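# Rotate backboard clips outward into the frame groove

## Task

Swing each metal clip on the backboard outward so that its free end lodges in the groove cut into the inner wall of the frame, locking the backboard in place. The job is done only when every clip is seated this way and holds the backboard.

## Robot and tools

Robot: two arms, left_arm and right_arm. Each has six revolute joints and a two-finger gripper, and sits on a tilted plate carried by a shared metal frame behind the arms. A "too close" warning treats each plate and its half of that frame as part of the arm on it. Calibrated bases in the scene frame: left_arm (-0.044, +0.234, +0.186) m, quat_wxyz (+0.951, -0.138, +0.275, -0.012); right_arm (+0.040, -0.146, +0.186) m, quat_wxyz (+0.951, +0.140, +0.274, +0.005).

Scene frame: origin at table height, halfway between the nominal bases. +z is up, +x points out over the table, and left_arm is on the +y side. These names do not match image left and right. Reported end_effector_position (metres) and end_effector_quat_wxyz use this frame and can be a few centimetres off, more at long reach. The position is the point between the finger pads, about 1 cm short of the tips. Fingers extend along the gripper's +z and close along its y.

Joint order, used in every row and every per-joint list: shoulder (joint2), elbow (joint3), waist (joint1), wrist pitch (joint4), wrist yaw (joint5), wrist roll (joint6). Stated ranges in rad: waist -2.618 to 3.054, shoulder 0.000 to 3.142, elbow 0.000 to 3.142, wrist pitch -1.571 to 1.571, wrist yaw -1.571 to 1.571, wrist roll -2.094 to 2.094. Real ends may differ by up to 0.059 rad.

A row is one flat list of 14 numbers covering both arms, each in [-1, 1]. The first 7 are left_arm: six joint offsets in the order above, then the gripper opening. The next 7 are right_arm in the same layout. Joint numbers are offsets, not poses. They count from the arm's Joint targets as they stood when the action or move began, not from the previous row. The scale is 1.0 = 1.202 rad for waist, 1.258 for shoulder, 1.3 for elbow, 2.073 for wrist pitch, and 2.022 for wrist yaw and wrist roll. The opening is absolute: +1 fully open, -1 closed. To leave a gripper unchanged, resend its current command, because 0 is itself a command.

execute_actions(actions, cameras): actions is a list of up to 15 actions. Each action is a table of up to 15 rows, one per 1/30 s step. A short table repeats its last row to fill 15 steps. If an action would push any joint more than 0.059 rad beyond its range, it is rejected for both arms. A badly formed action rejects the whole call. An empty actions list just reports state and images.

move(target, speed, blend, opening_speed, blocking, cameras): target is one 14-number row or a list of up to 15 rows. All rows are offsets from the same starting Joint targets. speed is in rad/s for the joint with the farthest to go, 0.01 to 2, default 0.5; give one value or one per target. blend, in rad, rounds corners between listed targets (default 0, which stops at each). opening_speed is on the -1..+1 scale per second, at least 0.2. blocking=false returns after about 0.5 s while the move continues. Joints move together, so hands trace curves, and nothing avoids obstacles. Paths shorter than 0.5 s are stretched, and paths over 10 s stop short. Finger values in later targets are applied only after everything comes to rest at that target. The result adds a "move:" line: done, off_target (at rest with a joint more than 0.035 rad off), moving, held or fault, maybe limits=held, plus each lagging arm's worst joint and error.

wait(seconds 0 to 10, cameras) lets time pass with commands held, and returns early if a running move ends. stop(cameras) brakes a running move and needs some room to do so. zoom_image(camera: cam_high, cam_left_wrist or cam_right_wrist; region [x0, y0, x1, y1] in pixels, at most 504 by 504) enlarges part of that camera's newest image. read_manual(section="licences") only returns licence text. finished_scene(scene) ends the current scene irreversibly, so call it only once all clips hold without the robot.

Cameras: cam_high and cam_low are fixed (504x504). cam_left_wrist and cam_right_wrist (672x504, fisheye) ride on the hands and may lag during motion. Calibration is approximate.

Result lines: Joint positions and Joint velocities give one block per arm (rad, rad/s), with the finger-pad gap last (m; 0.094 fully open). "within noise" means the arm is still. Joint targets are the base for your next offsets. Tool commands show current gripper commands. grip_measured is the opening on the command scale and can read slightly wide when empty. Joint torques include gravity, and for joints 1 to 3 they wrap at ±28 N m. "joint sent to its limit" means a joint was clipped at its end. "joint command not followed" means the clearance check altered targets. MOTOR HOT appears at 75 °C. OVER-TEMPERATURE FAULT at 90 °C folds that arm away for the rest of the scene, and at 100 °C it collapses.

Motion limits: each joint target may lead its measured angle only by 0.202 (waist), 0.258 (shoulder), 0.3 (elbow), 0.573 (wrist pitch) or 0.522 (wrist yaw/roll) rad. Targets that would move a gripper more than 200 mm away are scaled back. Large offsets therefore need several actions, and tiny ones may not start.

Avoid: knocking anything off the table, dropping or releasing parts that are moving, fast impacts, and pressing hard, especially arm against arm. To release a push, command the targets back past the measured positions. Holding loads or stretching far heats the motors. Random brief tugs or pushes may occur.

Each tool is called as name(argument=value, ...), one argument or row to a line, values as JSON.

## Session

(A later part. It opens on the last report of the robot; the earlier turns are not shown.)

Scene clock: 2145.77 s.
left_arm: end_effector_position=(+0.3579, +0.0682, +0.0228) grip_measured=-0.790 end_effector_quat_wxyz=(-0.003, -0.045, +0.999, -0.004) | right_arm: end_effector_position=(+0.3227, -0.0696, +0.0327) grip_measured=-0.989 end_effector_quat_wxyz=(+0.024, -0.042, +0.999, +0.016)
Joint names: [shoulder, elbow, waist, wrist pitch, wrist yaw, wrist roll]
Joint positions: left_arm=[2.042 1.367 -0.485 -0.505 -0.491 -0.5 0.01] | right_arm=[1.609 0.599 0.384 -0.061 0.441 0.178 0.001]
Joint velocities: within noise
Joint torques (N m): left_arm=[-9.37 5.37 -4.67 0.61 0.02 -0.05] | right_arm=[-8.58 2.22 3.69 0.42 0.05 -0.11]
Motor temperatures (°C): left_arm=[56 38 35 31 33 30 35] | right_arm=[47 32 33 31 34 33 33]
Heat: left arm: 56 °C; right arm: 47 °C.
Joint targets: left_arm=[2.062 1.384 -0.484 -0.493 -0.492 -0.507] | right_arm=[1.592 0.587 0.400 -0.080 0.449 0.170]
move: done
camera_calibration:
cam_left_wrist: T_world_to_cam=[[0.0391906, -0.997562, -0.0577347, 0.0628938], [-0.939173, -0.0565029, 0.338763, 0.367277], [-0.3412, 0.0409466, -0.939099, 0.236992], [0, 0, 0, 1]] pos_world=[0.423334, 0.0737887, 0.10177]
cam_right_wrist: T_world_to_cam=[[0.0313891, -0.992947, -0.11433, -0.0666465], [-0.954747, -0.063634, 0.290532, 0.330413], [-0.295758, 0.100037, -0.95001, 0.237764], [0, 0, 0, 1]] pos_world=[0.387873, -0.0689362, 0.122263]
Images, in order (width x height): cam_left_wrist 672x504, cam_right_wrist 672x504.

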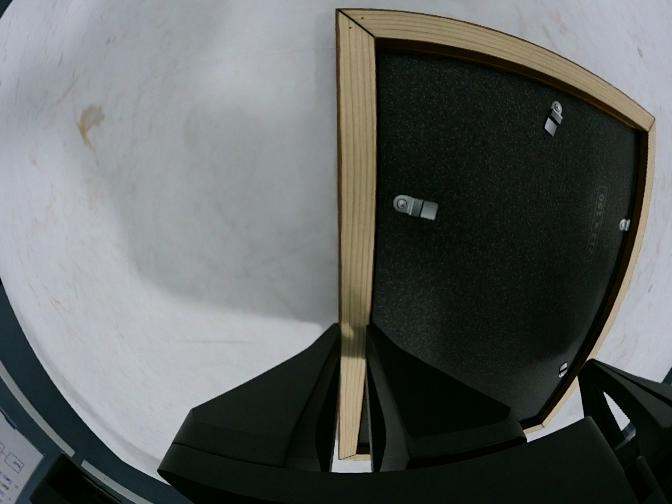

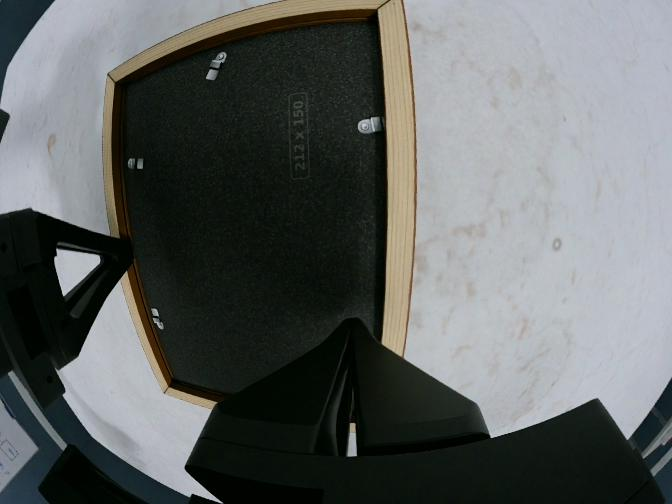

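move(
  target=[0,0,0,0,0,0,-1, 0.0223,-0.0277,0.025,-0.0178,0.0173,0.8155,-0.6],
  speed=0.8,
  cameras=["cam_right_wrist"],
)

zoom_image(
  camera="cam_right_wrist",
  region=[270, 240, 430, 360],
)

Scene clock: 2163.23 s.
left_arm: end_effector_position=(+0.3579, +0.0682, +0.0228) grip_measured=-0.790 end_effector_quat_wxyz=(-0.003, -0.045, +0.999, -0.004) | right_arm: end_effector_position=(+0.2995, -0.0717, +0.0326) grip_measured=-0.602 end_effector_quat_wxyz=(+0.000, +0.679, +0.734, +0.002)
Joint names: [shoulder, elbow, waist, wrist pitch, wrist yaw, wrist roll]
Joint positions: left_arm=[2.042 1.367 -0.485 -0.505 -0.491 -0.5 0.01] | right_arm=[1.609 0.562 0.413 -0.094 0.471 1.81 0.019]
Joint velocities: within noise
Joint torques (N m): left_arm=[-9.4 5.31 -4.67 0.62 0.02 -0.05] | right_arm=[-5.42 1.98 3.75 0.25 0.14 0.06]
Motor temperatures (°C): left_arm=[56 38 35 31 33 30 35] | right_arm=[46 32 34 31 34 33 33]
Heat: left arm: 56 °C; right arm: 46 °C.
Joint targets: left_arm=[2.062 1.384 -0.484 -0.493 -0.492 -0.507] | right_arm=[1.620 0.550 0.430 -0.117 0.484 1.819]
move: done
camera_calibration:
cam_right_wrist: T_world_to_cam=[[-0.996218, -0.0195938, -0.0846508, 0.30862], [-0.0473423, 0.939332, 0.339726, 0.10673], [0.0728587, 0.342449, -0.936707, 0.13757], [0, 0, 0, 1]] pos_world=[0.302482, -0.141318, 0.118729]
Images, in order (width x height): cam_right_wrist 672x504.

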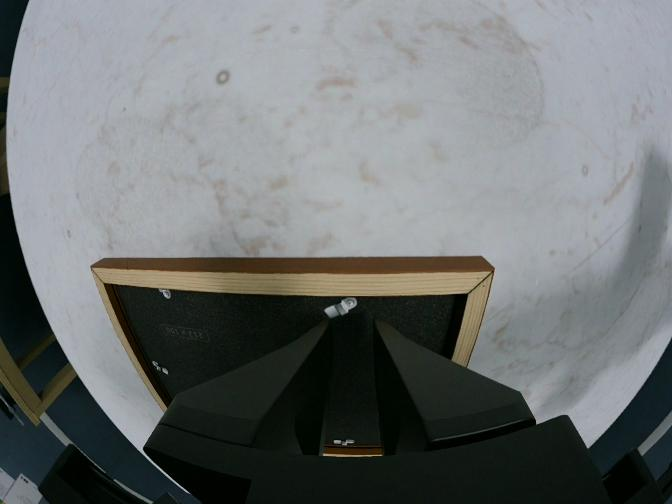

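Scaled by 3.150 from the camera's 672x504 image, which has a finer 960x720 frame.

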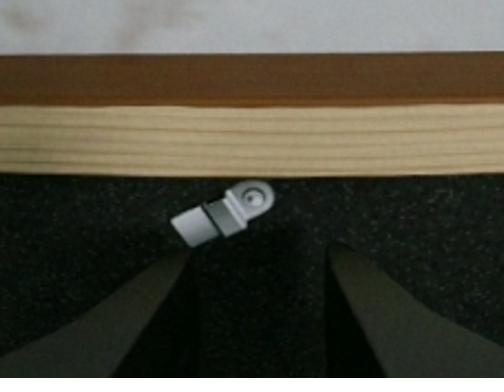

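move(
  target=[
    [0,0,0,0,0,0,-1, 0.0437,0.0704,0.0254,-0.0145,0.0064,-0.7715,-1],
    [0,0,0,0,0,0,-1, 0.0437,0.0704,0.0083,-0.0034,-0.0025,-0.7715,-1],
    [0,0,0,0,0,0,-1, 0.0922,0.0704,-0.0151,0.0335,-0.0084,-0.7859,-1],
  ],
  speed=[0.8,0.1,0.1],
  cameras=[],
)

move(
  target=[0,0,0,0,0,0,-1, 0.0064,0,-0.0032,0.0049,-0.0007,0,-1],
  speed=0.05,
  cameras=["cam_right_wrist"],
)

zoom_image(
  camera="cam_right_wrist",
  region=[290, 260, 450, 380],
)

Scene clock: 2196.53 s.
left_arm: end_effector_position=(+0.3579, +0.0682, +0.0228) grip_measured=-0.790 end_effector_quat_wxyz=(-0.003, -0.045, +0.999, -0.004) | right_arm: end_effector_position=(+0.3092, -0.0584, +0.0183) grip_measured=-0.989 end_effector_quat_wxyz=(-0.001, -0.045, +0.999, +0.001)
Joint names: [shoulder, elbow, waist, wrist pitch, wrist yaw, wrist roll]
Joint positions: left_arm=[2.042 1.367 -0.485 -0.505 -0.491 -0.5 0.01] | right_arm=[1.716 0.629 0.421 -0.063 0.474 0.239 0.001]
Joint velocities: within noise
Joint torques (N m): left_arm=[-9.37 5.35 -4.7 0.61 0.02 -0.04] | right_arm=[-5.39 3.81 2.11 0.56 -0.09 -0.12]
Motor temperatures (°C): left_arm=[56 38 35 31 33 30 35] | right_arm=[44 32 34 31 34 33 32]
Heat: left arm: 56 °C; right arm: 44 °C.
Joint targets: left_arm=[2.062 1.384 -0.484 -0.493 -0.492 -0.507] | right_arm=[1.736 0.642 0.412 -0.048 0.467 0.230]
move: done
No camera images: "cameras" was empty.

Scene clock: 2197.23 s.
left_arm: end_effector_position=(+0.3579, +0.0682, +0.0228) grip_measured=-0.790 end_effector_quat_wxyz=(-0.003, -0.045, +0.999, -0.004) | right_arm: end_effector_position=(+0.3091, -0.0577, +0.0172) grip_measured=-0.989 end_effector_quat_wxyz=(-0.001, -0.044, +0.999, +0.002)
Joint names: [shoulder, elbow, waist, wrist pitch, wrist yaw, wrist roll]
Joint positions: left_arm=[2.042 1.367 -0.485 -0.505 -0.491 -0.5 0.01] | right_arm=[1.721 0.629 0.421 -0.057 0.473 0.238 0.001]
Joint velocities: within noise
Joint torques (N m): left_arm=[-9.39 5.35 -4.67 0.61 0.03 -0.04] | right_arm=[-4.96 3.93 1.83 0.63 -0.09 -0.13]
Motor temperatures (°C): left_arm=[56 38 35 31 33 30 35] | right_arm=[44 32 34 31 34 33 32]
Heat: left arm: 56 °C; right arm: 44 °C.
Joint targets: left_arm=[2.062 1.384 -0.484 -0.493 -0.492 -0.507] | right_arm=[1.744 0.642 0.408 -0.038 0.466 0.230]
move: done
camera_calibration:
cam_right_wrist: T_world_to_cam=[[0.0309569, -0.995871, -0.0853365, -0.0566944], [-0.939281, -0.0581766, 0.338181, 0.317406], [-0.341749, 0.069686, -0.937204, 0.230055], [0, 0, 0, 1]] pos_world=[0.37851, -0.0540263, 0.10343]
Images, in order (width x height): cam_right_wrist 672x504.

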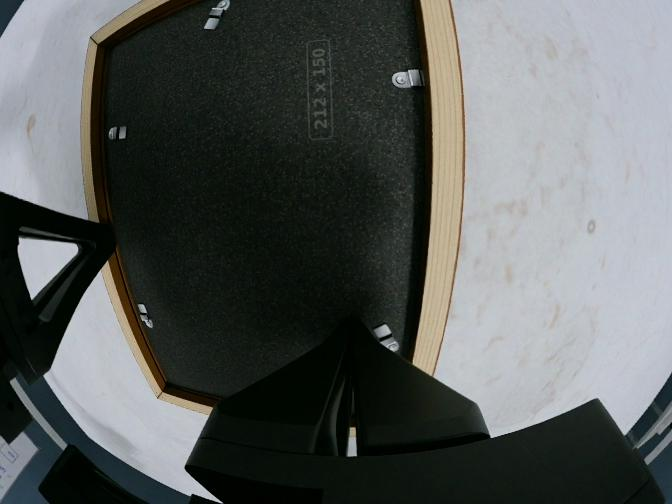

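Scaled by 3.150 from the camera's 672x504 image, which has a finer 960x720 frame.

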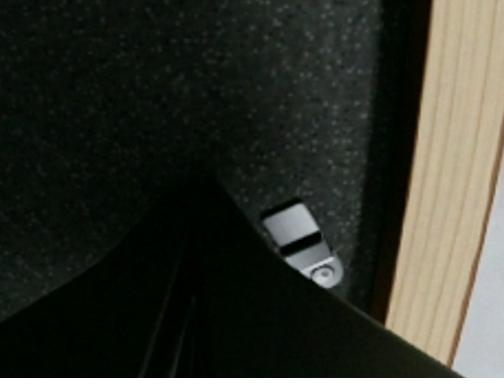

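move(
  target=[0,0,0,0,0,0,-1, 0.0032,0,-0.0016,0.0025,-0.0004,0,-1],
  speed=0.05,
  cameras=[],
)

move(
  target=[0,0,0,0,0,0,-1, 0.0032,0,-0.0016,0.0025,-0.0004,0,-1],
  speed=0.05,
  cameras=[],
)

move(
  target=[0,0,0,0,0,0,-1, 0.0032,0,-0.0016,0.0025,-0.0004,0,-1],
  speed=0.05,
  cameras=[],
)

Scene clock: 2208.30 s.
left_arm: end_effector_position=(+0.3579, +0.0682, +0.0228) grip_measured=-0.790 end_effector_quat_wxyz=(-0.003, -0.045, +0.999, -0.004) | right_arm: end_effector_position=(+0.3091, -0.0577, +0.0171) grip_measured=-0.989 end_effector_quat_wxyz=(-0.001, -0.044, +0.999, +0.002)
Joint names: [shoulder, elbow, waist, wrist pitch, wrist yaw, wrist roll]
Joint positions: left_arm=[2.042 1.367 -0.485 -0.505 -0.491 -0.5 0.01] | right_arm=[1.721 0.629 0.421 -0.056 0.472 0.238 0.001]
Joint velocities: within noise
Joint torques (N m): left_arm=[-9.37 5.35 -4.66 0.61 0.02 -0.04] | right_arm=[-4.6 3.75 1.81 0.7 -0.05 -0.11]
Motor temperatures (°C): left_arm=[56 38 35 31 33 30 35] | right_arm=[43 32 34 31 34 33 33]
Heat: left arm: 56 °C; right arm: 43 °C.
Joint targets: left_arm=[2.062 1.384 -0.484 -0.493 -0.492 -0.507] | right_arm=[1.748 0.642 0.406 -0.032 0.465 0.230]
move: done
No camera images: "cameras" was empty.

Scene clock: 2209.00 s.
left_arm: end_effector_position=(+0.3579, +0.0682, +0.0228) grip_measured=-0.790 end_effector_quat_wxyz=(-0.003, -0.045, +0.999, -0.004) | right_arm: end_effector_position=(+0.3091, -0.0577, +0.0171) grip_measured=-0.989 end_effector_quat_wxyz=(-0.001, -0.044, +0.999, +0.002)
Joint names: [shoulder, elbow, waist, wrist pitch, wrist yaw, wrist roll]
Joint positions: left_arm=[2.042 1.367 -0.485 -0.505 -0.491 -0.5 0.01] | right_arm=[1.721 0.629 0.421 -0.056 0.472 0.238 0.001]
Joint velocities: within noise
Joint torques (N m): left_arm=[-9.39 5.37 -4.67 0.61 0.02 -0.05] | right_arm=[-4.19 3.84 1.77 0.74 -0.11 -0.13]
Motor temperatures (°C): left_arm=[56 38 35 31 33 30 35] | right_arm=[43 32 34 31 34 33 33]
Heat: left arm: 56 °C; right arm: 43 °C.
Joint targets: left_arm=[2.062 1.384 -0.484 -0.493 -0.493 -0.507] | right_arm=[1.752 0.642 0.404 -0.027 0.464 0.230]
move: done
No camera images: "cameras" was empty.

Scene clock: 2209.70 s.
left_arm: end_effector_position=(+0.3579, +0.0682, +0.0228) grip_measured=-0.790 end_effector_quat_wxyz=(-0.003, -0.045, +0.999, -0.004) | right_arm: end_effector_position=(+0.3091, -0.0577, +0.0171) grip_measured=-0.989 end_effector_quat_wxyz=(-0.001, -0.044, +0.999, +0.002)
Joint names: [shoulder, elbow, waist, wrist pitch, wrist yaw, wrist roll]
Joint positions: left_arm=[2.042 1.367 -0.485 -0.505 -0.491 -0.5 0.01] | right_arm=[1.722 0.629 0.421 -0.056 0.472 0.238 0.001]
Joint velocities: within noise
Joint torques (N m): left_arm=[-9.37 5.35 -4.67 0.61 0.03 -0.05] | right_arm=[-3.85 3.77 1.5 0.77 -0.09 -0.13]
Motor temperatures (°C): left_arm=[56 38 35 31 33 30 35] | right_arm=[43 32 34 31 34 33 33]
Heat: left arm: 56 °C; right arm: 43 °C.
Joint targets: left_arm=[2.062 1.384 -0.484 -0.493 -0.493 -0.507] | right_arm=[1.756 0.642 0.402 -0.022 0.464 0.230]
move: done
No camera images: "cameras" was empty.

move(
  target=[
    [0,0,0,0,0,0,-1, -0.0397,-0.0208,0.005,-0.0024,0,0,-1],
    [0,0,0,0,0,0,-1, -0.058,-0.0318,-0.0193,-0.0034,-0.0057,-0.0149,-1],
  ],
  speed=[0.1,0.04],
  cameras=["cam_right_wrist"],
)

zoom_image(
  camera="cam_right_wrist",
  region=[290, 260, 450, 380],
)

move(
  target=[0,0,0,0,0,0,-1, -0.0093,-0.0055,-0.012,-0.0005,-0.003,-0.0074,-1],
  speed=0.04,
  cameras=["cam_right_wrist"],
)

zoom_image(
  camera="cam_right_wrist",
  region=[290, 260, 450, 380],
)

Scene clock: 2229.30 s.
left_arm: end_effector_position=(+0.3579, +0.0682, +0.0228) grip_measured=-0.790 end_effector_quat_wxyz=(-0.003, -0.045, +0.999, -0.004) | right_arm: end_effector_position=(+0.3104, -0.0635, +0.0172) grip_measured=-0.989 end_effector_quat_wxyz=(+0.001, -0.043, +0.999, +0.009)
Joint names: [shoulder, elbow, waist, wrist pitch, wrist yaw, wrist roll]
Joint positions: left_arm=[2.042 1.367 -0.485 -0.505 -0.491 -0.5 0.01] | right_arm=[1.699 0.613 0.392 -0.041 0.448 0.209 0.001]
Joint velocities: within noise
Joint torques (N m): left_arm=[-9.39 5.34 -4.67 0.61 0.03 -0.04] | right_arm=[-8.69 1.77 1.72 0.59 0.05 -0.11]
Motor temperatures (°C): left_arm=[56 38 35 31 33 30 35] | right_arm=[43 33 33 31 34 33 33]
Heat: left arm: 56 °C; right arm: 43 °C.
Joint targets: left_arm=[2.062 1.384 -0.484 -0.493 -0.493 -0.507] | right_arm=[1.683 0.601 0.379 -0.029 0.452 0.200]
move: done
camera_calibration:
cam_right_wrist: T_world_to_cam=[[0.0277207, -0.994661, -0.0994071, -0.061154], [-0.940746, -0.0595821, 0.333837, 0.31871], [-0.337978, 0.0842626, -0.937375, 0.230638], [0, 0, 0, 1]] pos_world=[0.379471, -0.0612722, 0.103718]
Images, in order (width x height): cam_right_wrist 672x504.

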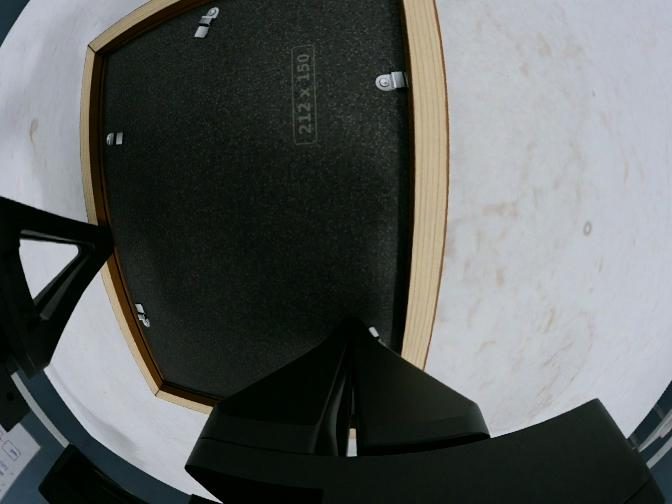

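Scaled by 3.150 from the camera's 672x504 image, which has a finer 960x720 frame.

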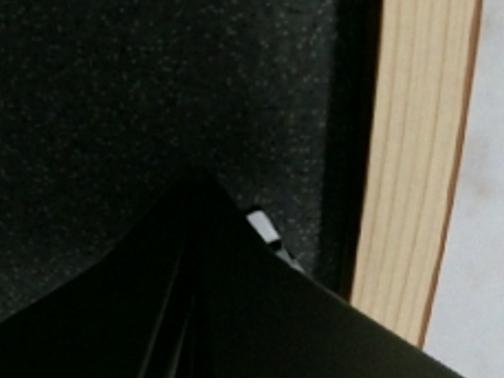

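Scene clock: 2230.10 s.
left_arm: end_effector_position=(+0.3579, +0.0682, +0.0228) grip_measured=-0.790 end_effector_quat_wxyz=(-0.003, -0.045, +0.999, -0.004) | right_arm: end_effector_position=(+0.3115, -0.0663, +0.0173) grip_measured=-0.989 end_effector_quat_wxyz=(+0.003, -0.042, +0.999, +0.012)
Joint names: [shoulder, elbow, waist, wrist pitch, wrist yaw, wrist roll]
Joint positions: left_arm=[2.042 1.367 -0.485 -0.505 -0.491 -0.5 0.01] | right_arm=[1.688 0.607 0.378 -0.035 0.436 0.194 0.001]
Joint velocities: within noise
Joint torques (N m): left_arm=[-9.35 5.37 -4.68 0.62 0.02 -0.05] | right_arm=[-8.68 1.77 1.68 0.5 0.11 -0.13]
Motor temperatures (°C): left_arm=[56 38 35 31 33 30 35] | right_arm=[43 33 33 31 34 33 33]
Heat: left arm: 56 °C; right arm: 43 °C.
Joint targets: left_arm=[2.062 1.384 -0.484 -0.493 -0.493 -0.507] | right_arm=[1.671 0.594 0.364 -0.030 0.446 0.185]
move: done
camera_calibration:
cam_right_wrist: T_world_to_cam=[[0.0262927, -0.993955, -0.10659, -0.0633111], [-0.941654, -0.0604174, 0.331116, 0.319861], [-0.335554, 0.0916649, -0.937551, 0.231115], [0, 0, 0, 1]] pos_world=[0.380414, -0.0647883, 0.104023]
Images, in order (width x height): cam_right_wrist 672x504.

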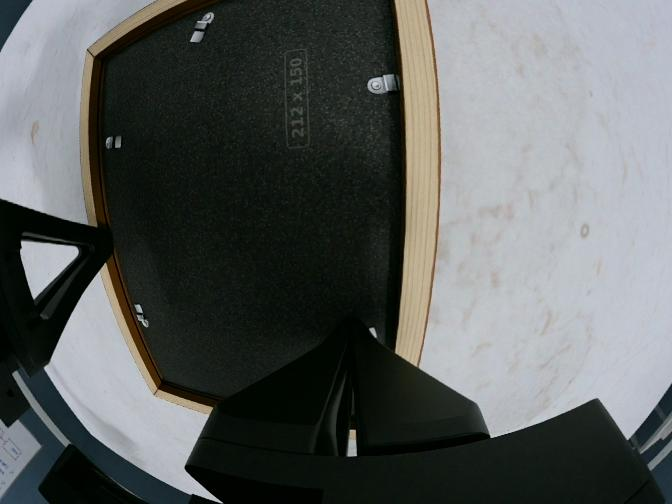

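Scaled by 3.150 from the camera's 672x504 image, which has a finer 960x720 frame.

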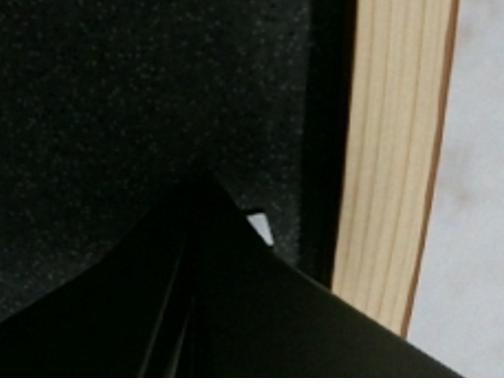

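move(
  target=[0,0,0,0,0,0,-1, -0.0093,-0.0055,-0.012,-0.0005,-0.003,-0.0074,-1],
  speed=0.04,
  cameras=["cam_right_wrist"],
)

zoom_image(
  camera="cam_right_wrist",
  region=[290, 260, 450, 380],
)

move(
  target=[0,0,0,0,0,0,-1, -0.0093,-0.0055,-0.012,-0.0005,-0.003,-0.0074,-1],
  speed=0.04,
  cameras=["cam_right_wrist","cam_left_wrist"],
)

zoom_image(
  camera="cam_right_wrist",
  region=[290, 260, 450, 380],
)

Scene clock: 2243.57 s.
left_arm: end_effector_position=(+0.3579, +0.0682, +0.0228) grip_measured=-0.790 end_effector_quat_wxyz=(-0.003, -0.045, +0.999, -0.004) | right_arm: end_effector_position=(+0.3112, -0.0684, +0.0174) grip_measured=-0.989 end_effector_quat_wxyz=(+0.002, -0.042, +0.999, +0.017)
Joint names: [shoulder, elbow, waist, wrist pitch, wrist yaw, wrist roll]
Joint positions: left_arm=[2.042 1.367 -0.485 -0.505 -0.491 -0.5 0.01] | right_arm=[1.678 0.6 0.365 -0.032 0.42 0.179 0.001]
Joint velocities: within noise
Joint torques (N m): left_arm=[-9.37 5.34 -4.64 0.61 0.02 -0.04] | right_arm=[-8.73 1.4 1.55 0.49 0.19 -0.15]
Motor temperatures (°C): left_arm=[56 38 35 31 33 30 35] | right_arm=[43 32 33 31 34 33 33]
Heat: left arm: 56 °C; right arm: 43 °C.
Joint targets: left_arm=[2.062 1.384 -0.484 -0.493 -0.493 -0.507] | right_arm=[1.660 0.586 0.350 -0.031 0.440 0.170]
move: done
camera_calibration:
cam_right_wrist: T_world_to_cam=[[0.0275441, -0.992873, -0.115947, -0.0655396], [-0.940962, -0.0649018, 0.332232, 0.318831], [-0.337389, 0.0999508, -0.936044, 0.232437], [0, 0, 0, 1]] pos_world=[0.380234, -0.067612, 0.104046]
Images, in order (width x height): cam_right_wrist 672x504.

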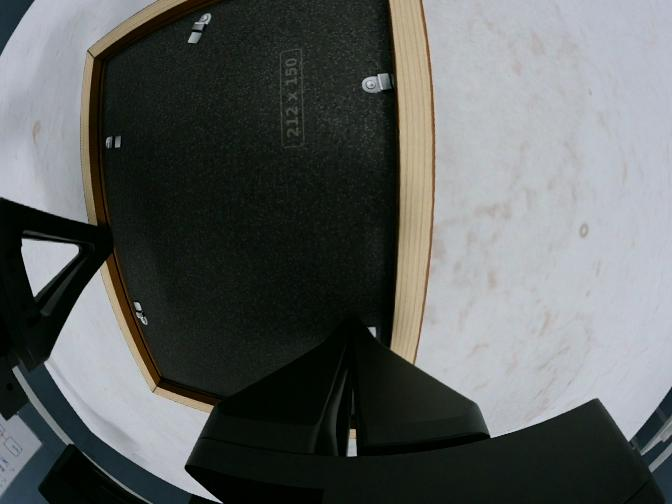

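Scaled by 3.150 from the camera's 672x504 image, which has a finer 960x720 frame.

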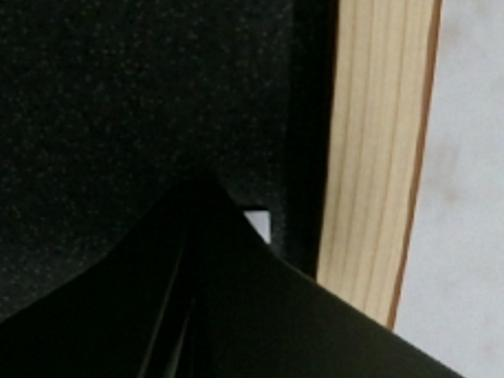

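Scene clock: 2244.37 s.
left_arm: end_effector_position=(+0.3576, +0.0675, +0.0228) grip_measured=-0.790 end_effector_quat_wxyz=(-0.004, -0.045, +0.999, -0.006) | right_arm: end_effector_position=(+0.3115, -0.0707, +0.0178) grip_measured=-0.989 end_effector_quat_wxyz=(+0.002, -0.043, +0.999, +0.021)
Joint names: [shoulder, elbow, waist, wrist pitch, wrist yaw, wrist roll]
Joint positions: left_arm=[2.042 1.367 -0.485 -0.505 -0.487 -0.5 0.01] | right_arm=[1.666 0.593 0.352 -0.029 0.406 0.165 0.001]
Joint velocities: within noise
Joint torques (N m): left_arm=[-9.33 5.35 -4.66 0.61 -0.02 -0.04] | right_arm=[-8.61 1.4 1.4 0.44 0.21 -0.16]
Motor temperatures (°C): left_arm=[56 38 35 31 33 30 35] | right_arm=[43 32 33 31 34 33 33]
Heat: left arm: 56 °C; right arm: 43 °C.
Joint targets: left_arm=[2.062 1.384 -0.484 -0.493 -0.492 -0.507] | right_arm=[1.648 0.579 0.335 -0.032 0.434 0.155]
move: done
camera_calibration:
cam_left_wrist: T_world_to_cam=[[0.0390947, -0.997796, -0.0536167, 0.0621166], [-0.938554, -0.0550816, 0.340709, 0.366564], [-0.342911, 0.0370022, -0.938639, 0.237789], [0, 0, 0, 1]] pos_world=[0.423153, 0.0733719, 0.101637]
cam_right_wrist: T_world_to_cam=[[0.0279382, -0.991795, -0.12475, -0.0676864], [-0.941041, -0.0681862, 0.33135, 0.318625], [-0.337137, 0.108137, -0.935225, 0.233591], [0, 0, 0, 1]] pos_world=[0.380483, -0.0706651, 0.10444]
Images, in order (width x height): cam_left_wrist 672x504, cam_right_wrist 672x504.

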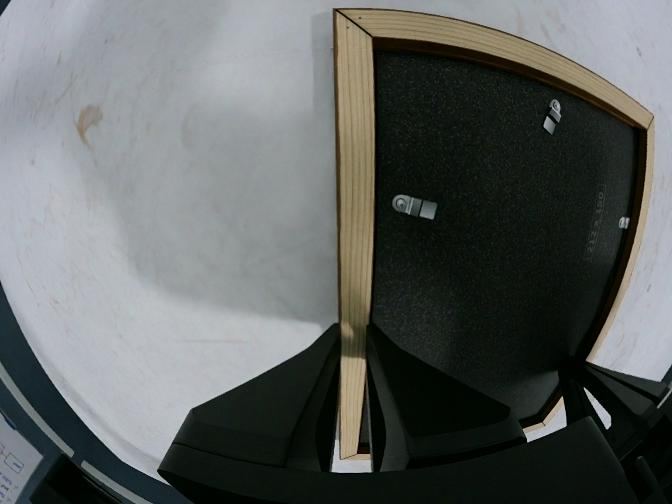

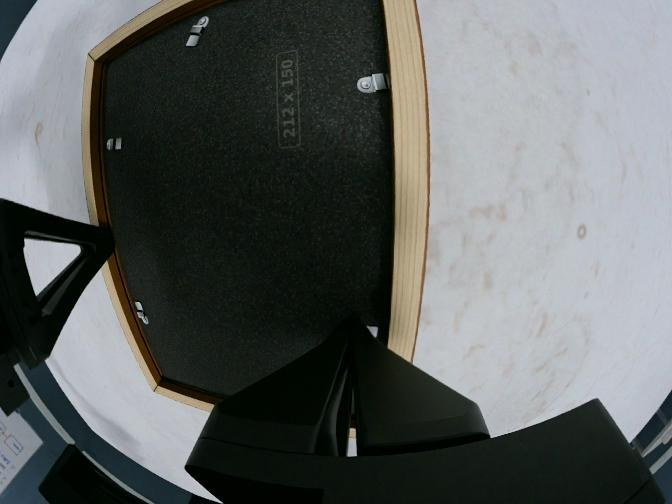

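Scaled by 3.150 from the camera's 672x504 image, which has a finer 960x720 frame.

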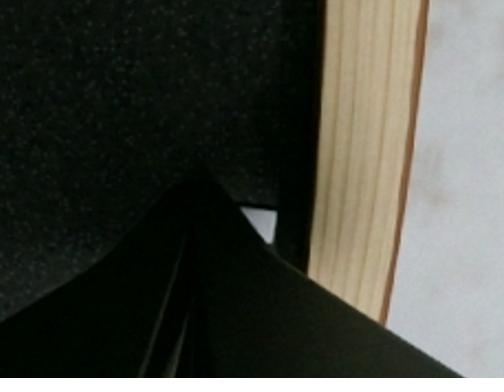

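move(
  target=[0,0,0,0,0,0,-1, -0.0083,-0.0055,-0.012,-0.0005,-0.003,-0.0074,-1],
  speed=0.04,
  cameras=["cam_right_wrist"],
)

zoom_image(
  camera="cam_right_wrist",
  region=[290, 260, 450, 380],
)

move(
  target=[0,0,0,0,0,0,-1, -0.0083,-0.0055,-0.012,-0.0005,-0.003,-0.0074,-1],
  speed=0.04,
  cameras=["cam_right_wrist","cam_left_wrist"],
)

zoom_image(
  camera="cam_right_wrist",
  region=[290, 260, 450, 380],
)

Scene clock: 2254.93 s.
left_arm: end_effector_position=(+0.3576, +0.0675, +0.0228) grip_measured=-0.790 end_effector_quat_wxyz=(-0.004, -0.045, +0.999, -0.006) | right_arm: end_effector_position=(+0.3134, -0.0755, +0.0187) grip_measured=-0.989 end_effector_quat_wxyz=(+0.005, -0.042, +0.999, +0.020)
Joint names: [shoulder, elbow, waist, wrist pitch, wrist yaw, wrist roll]
Joint positions: left_arm=[2.042 1.367 -0.485 -0.505 -0.487 -0.5 0.01] | right_arm=[1.651 0.588 0.337 -0.027 0.404 0.15 0.001]
Joint velocities: within noise
Joint torques (N m): left_arm=[-9.37 5.34 -4.66 0.61 -0.01 -0.04] | right_arm=[-8.34 1.37 1.37 0.43 0.22 -0.15]
Motor temperatures (°C): left_arm=[56 38 35 31 33 30 35] | right_arm=[44 32 33 31 34 33 33]
Heat: left arm: 56 °C; right arm: 44 °C.
Joint targets: left_arm=[2.062 1.384 -0.484 -0.493 -0.492 -0.507] | right_arm=[1.638 0.572 0.321 -0.033 0.428 0.140]
move: done
camera_calibration:
cam_right_wrist: T_world_to_cam=[[0.0269616, -0.9922, -0.121707, -0.0722051], [-0.943213, -0.0655762, 0.325651, 0.320764], [-0.331092, 0.106016, -0.937624, 0.233572], [0, 0, 0, 1]] pos_world=[0.381829, -0.0753697, 0.105757]
Images, in order (width x height): cam_right_wrist 672x504.

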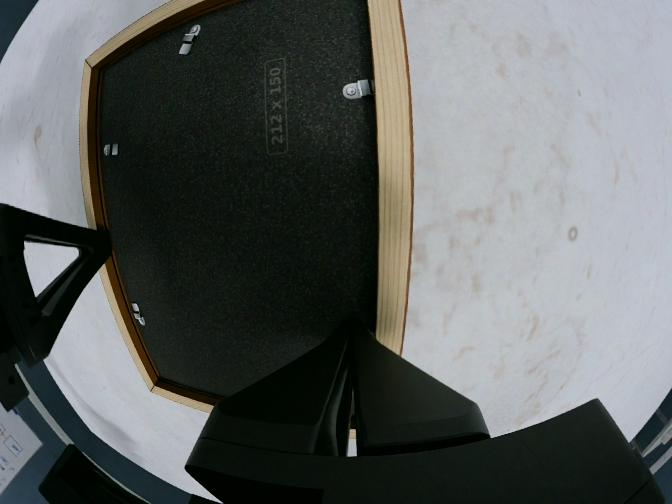

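Scaled by 3.150 from the camera's 672x504 image, which has a finer 960x720 frame.

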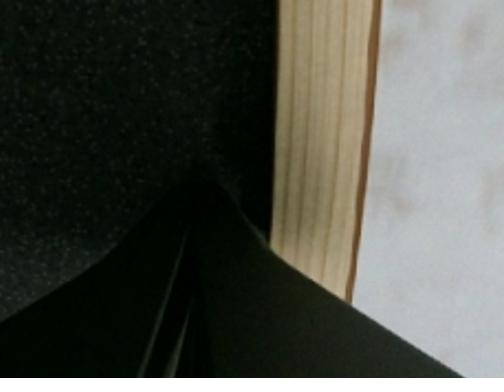

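Scene clock: 2255.73 s.
left_arm: end_effector_position=(+0.3576, +0.0675, +0.0228) grip_measured=-0.790 end_effector_quat_wxyz=(-0.004, -0.045, +0.999, -0.006) | right_arm: end_effector_position=(+0.3136, -0.0798, +0.0183) grip_measured=-0.989 end_effector_quat_wxyz=(+0.006, -0.042, +0.999, +0.019)
Joint names: [shoulder, elbow, waist, wrist pitch, wrist yaw, wrist roll]
Joint positions: left_arm=[2.042 1.367 -0.485 -0.505 -0.487 -0.5 0.01] | right_arm=[1.643 0.581 0.323 -0.022 0.399 0.135 0.001]
Joint velocities: within noise
Joint torques (N m): left_arm=[-9.37 5.34 -4.7 0.61 -0.01 -0.04] | right_arm=[-8.5 1.33 1.33 0.4 0.18 -0.1]
Motor temperatures (°C): left_arm=[56 38 35 31 33 30 35] | right_arm=[44 32 33 31 34 33 33]
Heat: left arm: 56 °C; right arm: 44 °C.
Joint targets: left_arm=[2.062 1.384 -0.484 -0.493 -0.493 -0.507] | right_arm=[1.627 0.565 0.307 -0.034 0.422 0.125]
move: done
camera_calibration:
cam_left_wrist: T_world_to_cam=[[0.0390947, -0.997796, -0.0536167, 0.0621166], [-0.938554, -0.0550816, 0.340709, 0.366564], [-0.342911, 0.0370022, -0.938639, 0.237789], [0, 0, 0, 1]] pos_world=[0.423153, 0.0733719, 0.101637]
cam_right_wrist: T_world_to_cam=[[0.0278497, -0.992446, -0.11948, -0.0768154], [-0.943777, -0.0654938, 0.32403, 0.321081], [-0.329408, 0.103739, -0.938472, 0.233088], [0, 0, 0, 1]] pos_world=[0.381949, -0.0793865, 0.105529]
Images, in order (width x height): cam_left_wrist 672x504, cam_right_wrist 672x504.

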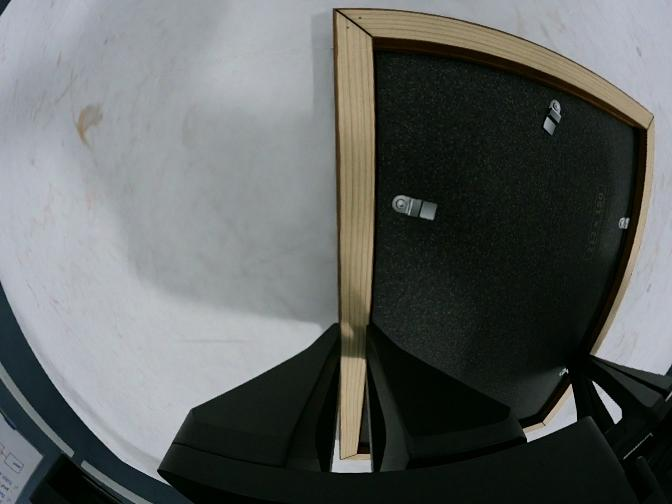

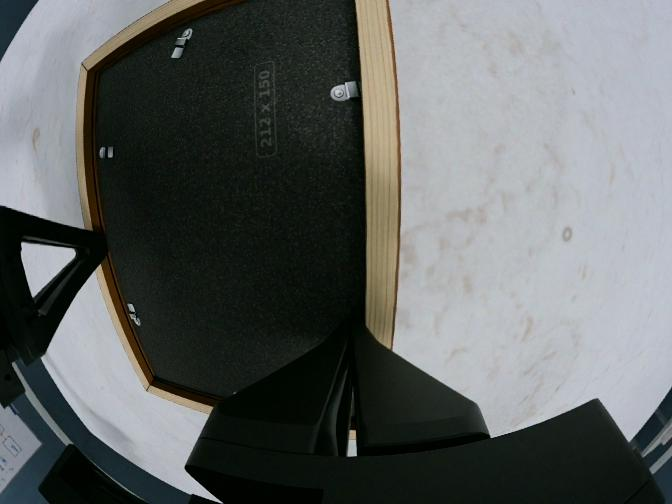

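Scaled by 3.150 from the camera's 672x504 image, which has a finer 960x720 frame.

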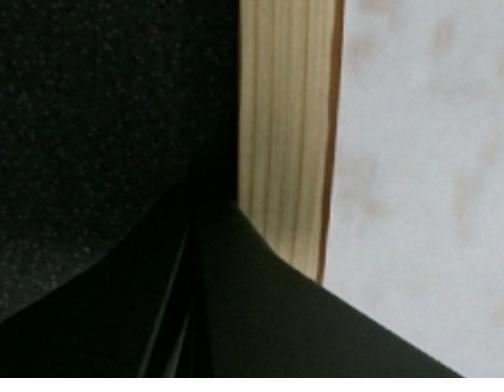

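move(
  target=[
    [0,0,0,0,0,0,-1, -0.0175,0,0.06,-0.02,0.015,0.0,-1],
    [0,0,0,0,0,0,-1, -0.0056,-0.0115,0.1023,-0.04,0.0307,0.8378,-0.6],
  ],
  speed=[0.2,0.8],
  cameras=["cam_right_wrist"],
)

zoom_image(
  camera="cam_right_wrist",
  region=[270, 240, 430, 360],
)

Scene clock: 2268.10 s.
left_arm: end_effector_position=(+0.3576, +0.0674, +0.0228) grip_measured=-0.790 end_effector_quat_wxyz=(-0.004, -0.045, +0.999, -0.007) | right_arm: end_effector_position=(+0.2956, -0.0715, +0.0299) grip_measured=-0.602 end_effector_quat_wxyz=(-0.004, +0.677, +0.736, -0.004)
Joint names: [shoulder, elbow, waist, wrist pitch, wrist yaw, wrist roll]
Joint positions: left_arm=[2.042 1.367 -0.485 -0.505 -0.486 -0.5 0.01] | right_arm=[1.624 0.562 0.413 -0.094 0.47 1.811 0.019]
Joint velocities: within noise
Joint torques (N m): left_arm=[-9.36 5.35 -4.68 0.61 -0.02 -0.05] | right_arm=[-6.8 1.85 3.81 0.28 0.11 0.07]
Motor temperatures (°C): left_arm=[57 38 35 31 33 30 35] | right_arm=[44 32 33 31 34 33 33]
Heat: left arm: 57 °C; right arm: 44 °C.
Joint targets: left_arm=[2.062 1.384 -0.484 -0.493 -0.492 -0.507] | right_arm=[1.620 0.550 0.430 -0.117 0.484 1.819]
move: done
camera_calibration:
cam_right_wrist: T_world_to_cam=[[-0.997084, -0.0264476, -0.0715852, 0.303877], [-0.0491151, 0.940332, 0.336694, 0.107927], [0.0584092, 0.339228, -0.938889, 0.139367], [0, 0, 0, 1]] pos_world=[0.300152, -0.140728, 0.116265]
Images, in order (width x height): cam_right_wrist 672x504.

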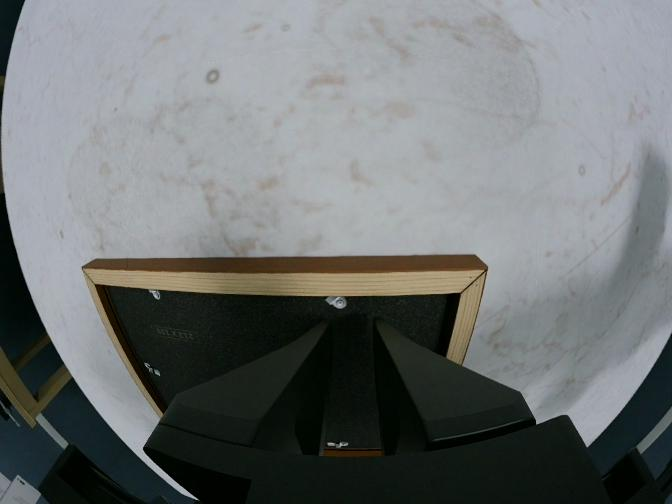

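Scaled by 3.150 from the camera's 672x504 image, which has a finer 960x720 frame.

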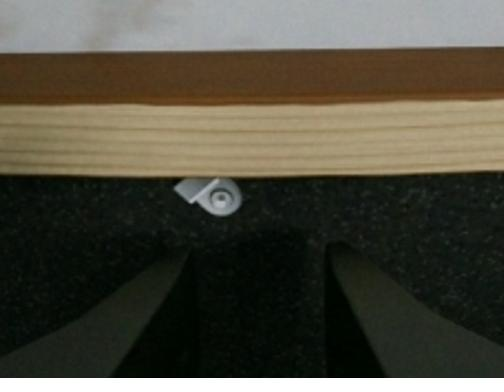

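move(
  target=[
    [0,0,0,0,0,0,-1, 0.0183,0.0192,-0.0225,0.0164,-0.0114,-0.0079,-0.54],
    [0,0,0,0,0,0,-1, 0.062,0.0269,-0.0441,0.0502,-0.0156,-0.0262,-0.54],
  ],
  speed=0.08,
  cameras=["cam_right_wrist"],
)

zoom_image(
  camera="cam_right_wrist",
  region=[270, 240, 430, 360],
)

Scene clock: 2296.83 s.
left_arm: end_effector_position=(+0.3576, +0.0674, +0.0228) grip_measured=-0.790 end_effector_quat_wxyz=(-0.004, -0.045, +0.999, -0.007) | right_arm: end_effector_position=(+0.3026, -0.0694, +0.0181) grip_measured=-0.542 end_effector_quat_wxyz=(-0.002, +0.676, +0.737, +0.004)
Joint names: [shoulder, elbow, waist, wrist pitch, wrist yaw, wrist roll]
Joint positions: left_arm=[2.042 1.367 -0.485 -0.505 -0.486 -0.5 0.01] | right_arm=[1.678 0.574 0.387 -0.023 0.454 1.775 0.022]
Joint velocities: within noise
Joint torques (N m): left_arm=[-9.39 5.33 -4.66 0.6 -0.02 -0.05] | right_arm=[-4.82 3.45 1.83 0.54 -0.01 -0.11]
Motor temperatures (°C): left_arm=[57 38 35 31 33 30 35] | right_arm=[45 32 34 31 34 33 32]
Heat: left arm: 57 °C; right arm: 45 °C.
Joint targets: left_arm=[2.062 1.384 -0.484 -0.493 -0.492 -0.507] | right_arm=[1.698 0.585 0.377 -0.013 0.452 1.766]
move: done
camera_calibration:
cam_right_wrist: T_world_to_cam=[[-0.996003, -0.0269407, -0.0851599, 0.309956], [-0.0548392, 0.937017, 0.344952, 0.111669], [0.0705031, 0.348243, -0.934749, 0.124042], [0, 0, 0, 1]] pos_world=[0.306096, -0.139482, 0.103824]
Images, in order (width x height): cam_right_wrist 672x504.

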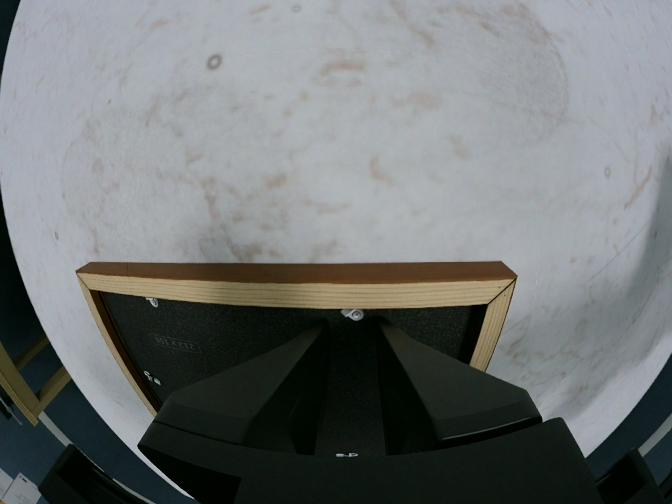

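Scaled by 3.150 from the camera's 672x504 image, which has a finer 960x720 frame.

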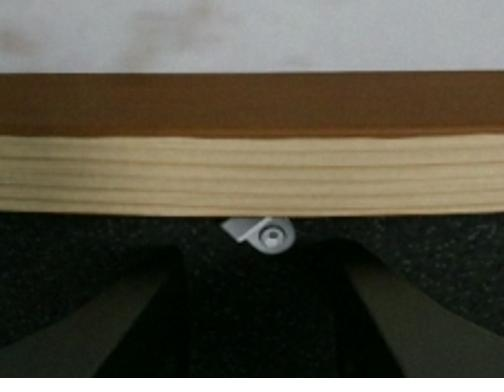

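move(
  target=[0,0,0,0,0,0,-1, 0.004,-0.0231,-0.0017,0.0024,0.0109,0,-0.54],
  speed=0.05,
  cameras=["cam_right_wrist"],
)

zoom_image(
  camera="cam_right_wrist",
  region=[270, 240, 430, 360],
)

Scene clock: 2307.60 s.
left_arm: end_effector_position=(+0.3576, +0.0674, +0.0228) grip_measured=-0.790 end_effector_quat_wxyz=(-0.004, -0.045, +0.999, -0.007) | right_arm: end_effector_position=(+0.3013, -0.0700, +0.0172) grip_measured=-0.542 end_effector_quat_wxyz=(-0.001, +0.676, +0.737, +0.003)
Joint names: [shoulder, elbow, waist, wrist pitch, wrist yaw, wrist roll]
Joint positions: left_arm=[2.042 1.367 -0.485 -0.505 -0.486 -0.5 0.01] | right_arm=[1.681 0.569 0.387 -0.015 0.458 1.774 0.022]
Joint velocities: within noise
Joint torques (N m): left_arm=[-9.36 5.37 -4.66 0.62 -0.02 -0.05] | right_arm=[-4.67 1.25 1.77 0.55 0.18 -0.1]
Motor temperatures (°C): left_arm=[57 38 35 31 33 30 35] | right_arm=[43 32 33 31 34 33 32]
Heat: left arm: 57 °C; right arm: 43 °C.
Joint targets: left_arm=[2.062 1.384 -0.484 -0.493 -0.492 -0.507] | right_arm=[1.703 0.555 0.375 -0.008 0.474 1.766]
move: done
camera_calibration:
cam_right_wrist: T_world_to_cam=[[-0.995922, -0.0281419, -0.0857218, 0.30844], [-0.055923, 0.938131, 0.341736, 0.112906], [0.0708011, 0.345136, -0.935879, 0.123234], [0, 0, 0, 1]] pos_world=[0.304771, -0.139773, 0.103188]
Images, in order (width x height): cam_right_wrist 672x504.

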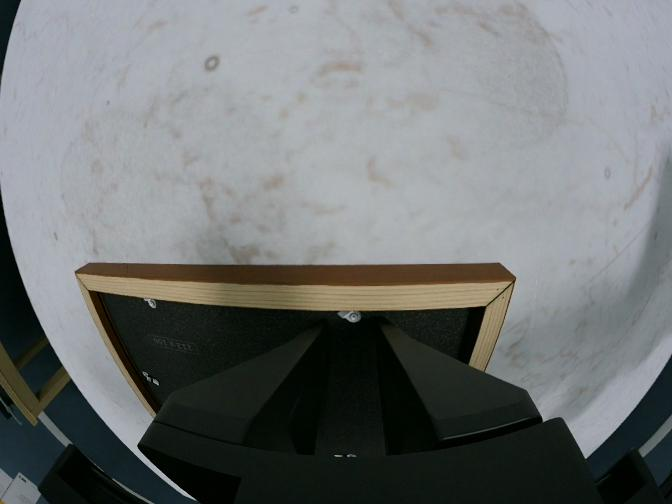

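Scaled by 3.150 from the camera's 672x504 image, which has a finer 960x720 frame.

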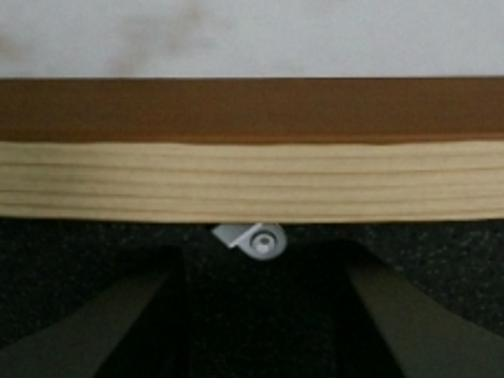

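move(
  target=[0,0,0,0,0,0,-1, -0.004,0,-0.008,-0.001,0.005,0,-0.54],
  speed=0.05,
  cameras=["cam_right_wrist"],
)

zoom_image(
  camera="cam_right_wrist",
  region=[270, 240, 430, 360],
)

Scene clock: 2317.10 s.
left_arm: end_effector_position=(+0.3576, +0.0674, +0.0228) grip_measured=-0.790 end_effector_quat_wxyz=(-0.004, -0.045, +0.999, -0.007) | right_arm: end_effector_position=(+0.3013, -0.0702, +0.0172) grip_measured=-0.542 end_effector_quat_wxyz=(+0.000, +0.676, +0.737, +0.003)
Joint names: [shoulder, elbow, waist, wrist pitch, wrist yaw, wrist roll]
Joint positions: left_arm=[2.042 1.367 -0.485 -0.505 -0.486 -0.5 0.01] | right_arm=[1.681 0.569 0.387 -0.015 0.458 1.774 0.022]
Joint velocities: within noise
Joint torques (N m): left_arm=[-9.36 5.34 -4.66 0.61 -0.02 -0.03] | right_arm=[-5 1.44 0.98 0.5 0.26 -0.13]
Motor temperatures (°C): left_arm=[57 38 35 31 33 30 35] | right_arm=[43 32 33 31 34 33 32]
Heat: left arm: 57 °C; right arm: 43 °C.
Joint targets: left_arm=[2.062 1.384 -0.484 -0.493 -0.492 -0.507] | right_arm=[1.698 0.555 0.365 -0.010 0.484 1.766]
move: done
camera_calibration:
cam_right_wrist: T_world_to_cam=[[-0.99593, -0.0278805, -0.0857138, 0.308478], [-0.0556338, 0.938341, 0.341205, 0.113027], [0.0709158, 0.344585, -0.936073, 0.123186], [0, 0, 0, 1]] pos_world=[0.304775, -0.139906, 0.103186]
Images, in order (width x height): cam_right_wrist 672x504.

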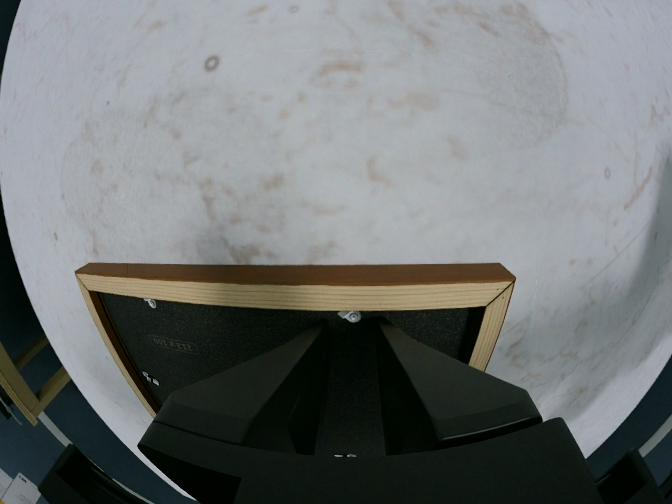

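Scaled by 3.150 from the camera's 672x504 image, which has a finer 960x720 frame.

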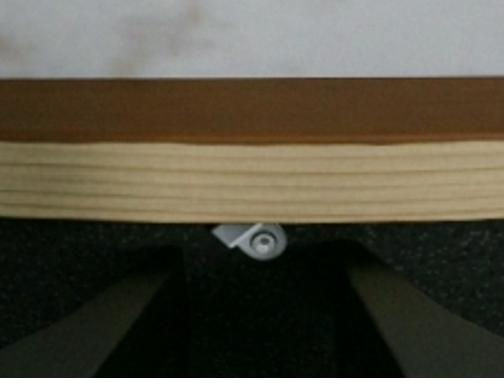

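move(
  target=[0,0,0,0,0,0,-1, -0.005,0,-0.008,0,0.003,0,-0.54],
  speed=0.05,
  cameras=[],
)

Scene clock: 2324.97 s.
left_arm: end_effector_position=(+0.3576, +0.0674, +0.0228) grip_measured=-0.790 end_effector_quat_wxyz=(-0.004, -0.045, +0.999, -0.007) | right_arm: end_effector_position=(+0.3012, -0.0705, +0.0169) grip_measured=-0.542 end_effector_quat_wxyz=(-0.002, +0.677, +0.736, +0.003)
Joint names: [shoulder, elbow, waist, wrist pitch, wrist yaw, wrist roll]
Joint positions: left_arm=[2.042 1.367 -0.485 -0.505 -0.486 -0.5 0.01] | right_arm=[1.681 0.569 0.384 -0.015 0.455 1.774 0.022]
Joint velocities: within noise
Joint torques (N m): left_arm=[-9.39 5.31 -4.66 0.61 -0.03 -0.04] | right_arm=[-5.64 1.36 0.55 0.49 0.33 -0.11]
Motor temperatures (°C): left_arm=[57 38 35 31 33 30 35] | right_arm=[43 32 33 31 34 33 32]
Heat: left arm: 57 °C; right arm: 43 °C.
Joint targets: left_arm=[2.062 1.384 -0.484 -0.493 -0.492 -0.507] | right_arm=[1.692 0.555 0.355 -0.010 0.490 1.766]
move: done
No camera images: "cameras" was empty.

move(
  target=[0,0,0,0,0,0,-1, -0.013,0,-0.002,-0.006,0.0,0,-0.54],
  speed=0.05,
  cameras=["cam_right_wrist"],
)

zoom_image(
  camera="cam_right_wrist",
  region=[270, 240, 430, 360],
)

Scene clock: 2333.03 s.
left_arm: end_effector_position=(+0.3576, +0.0674, +0.0228) grip_measured=-0.790 end_effector_quat_wxyz=(-0.004, -0.045, +0.999, -0.007) | right_arm: end_effector_position=(+0.3024, -0.0721, +0.0170) grip_measured=-0.541 end_effector_quat_wxyz=(-0.001, +0.680, +0.733, +0.004)
Joint names: [shoulder, elbow, waist, wrist pitch, wrist yaw, wrist roll]
Joint positions: left_arm=[2.042 1.367 -0.485 -0.505 -0.486 -0.5 0.01] | right_arm=[1.676 0.569 0.377 -0.015 0.452 1.774 0.022]
Joint velocities: within noise
Joint torques (N m): left_arm=[-9.36 5.34 -4.68 0.62 -0.02 -0.04] | right_arm=[-6.76 1.46 0.87 0.35 0.38 -0.11]
Motor temperatures (°C): left_arm=[57 38 35 31 33 30 35] | right_arm=[43 32 33 31 34 33 32]
Heat: left arm: 57 °C; right arm: 43 °C.
Joint targets: left_arm=[2.062 1.384 -0.484 -0.493 -0.492 -0.507] | right_arm=[1.675 0.555 0.353 -0.023 0.490 1.766]
move: off_target (right_arm); right_arm: the wrist yaw is farthest, 0.038 rad from its target
camera_calibration:
cam_right_wrist: T_world_to_cam=[[-0.996179, -0.0180135, -0.0854616, 0.310263], [-0.0464009, 0.938141, 0.34313, 0.112099], [0.0739941, 0.345784, -0.935392, 0.122804], [0, 0, 0, 1]] pos_world=[0.305192, -0.14204, 0.102921]
Images, in order (width x height): cam_right_wrist 672x504.

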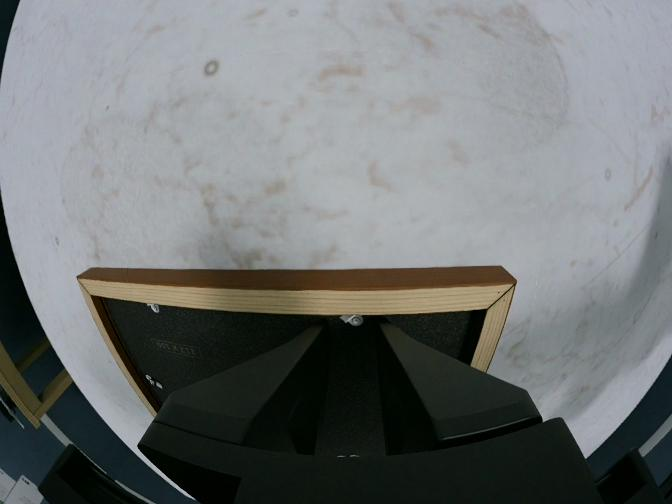

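Scaled by 3.150 from the camera's 672x504 image, which has a finer 960x720 frame.

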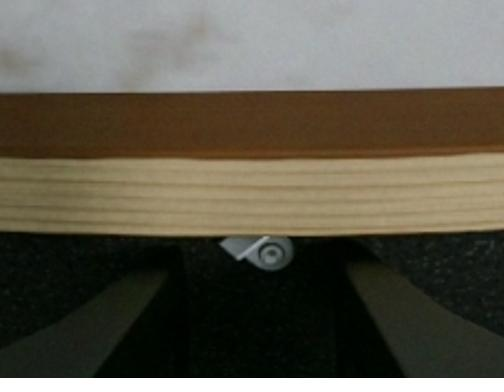

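move(
  target=[0,0,0,0,0,0,-1, 0,-0.006,0.0,0.0,0.0,0,-0.95],
  opening_speed=0.2,
  speed=0.05,
  cameras=["cam_right_wrist"],
)

zoom_image(
  camera="cam_right_wrist",
  region=[270, 240, 430, 360],
)

Scene clock: 2341.43 s.
left_arm: end_effector_position=(+0.3576, +0.0674, +0.0228) grip_measured=-0.790 end_effector_quat_wxyz=(-0.004, -0.045, +0.999, -0.007) | right_arm: end_effector_position=(+0.3010, -0.0745, +0.0170) grip_measured=-0.938 end_effector_quat_wxyz=(+0.002, +0.680, +0.733, +0.001)
Joint names: [shoulder, elbow, waist, wrist pitch, wrist yaw, wrist roll]
Joint positions: left_arm=[2.042 1.367 -0.485 -0.505 -0.486 -0.5 0.01] | right_arm=[1.673 0.562 0.375 -0.012 0.459 1.773 0.003]
Joint velocities: within noise
Joint torques (N m): left_arm=[-9.37 5.35 -4.68 0.61 -0.02 -0.05] | right_arm=[-6.42 1.35 0.88 0.38 0.3 -0.11]
Motor temperatures (°C): left_arm=[57 38 35 31 33 30 35] | right_arm=[43 32 33 31 34 33 32]
Heat: left arm: 57 °C; right arm: 43 °C.
Joint targets: left_arm=[2.062 1.384 -0.484 -0.493 -0.492 -0.507] | right_arm=[1.675 0.547 0.353 -0.023 0.490 1.766]
move: done
camera_calibration:
cam_right_wrist: T_world_to_cam=[[-0.996148, -0.0178859, -0.085845, 0.308871], [-0.0458421, 0.940766, 0.335944, 0.11444], [0.0747514, 0.338585, -0.937962, 0.122916], [0, 0, 0, 1]] pos_world=[0.303739, -0.143754, 0.10336]
Images, in order (width x height): cam_right_wrist 672x504.

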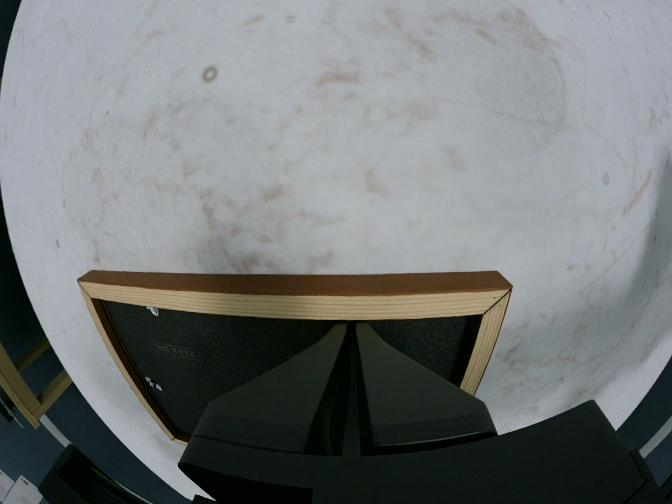

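Scaled by 3.150 from the camera's 672x504 image, which has a finer 960x720 frame.

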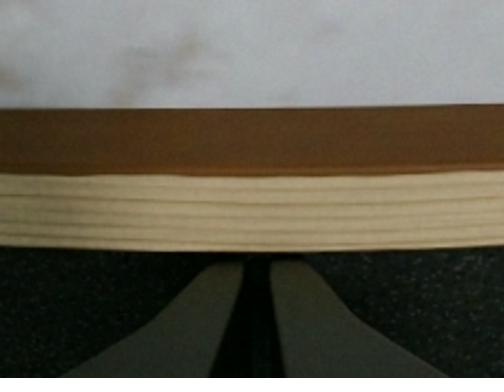

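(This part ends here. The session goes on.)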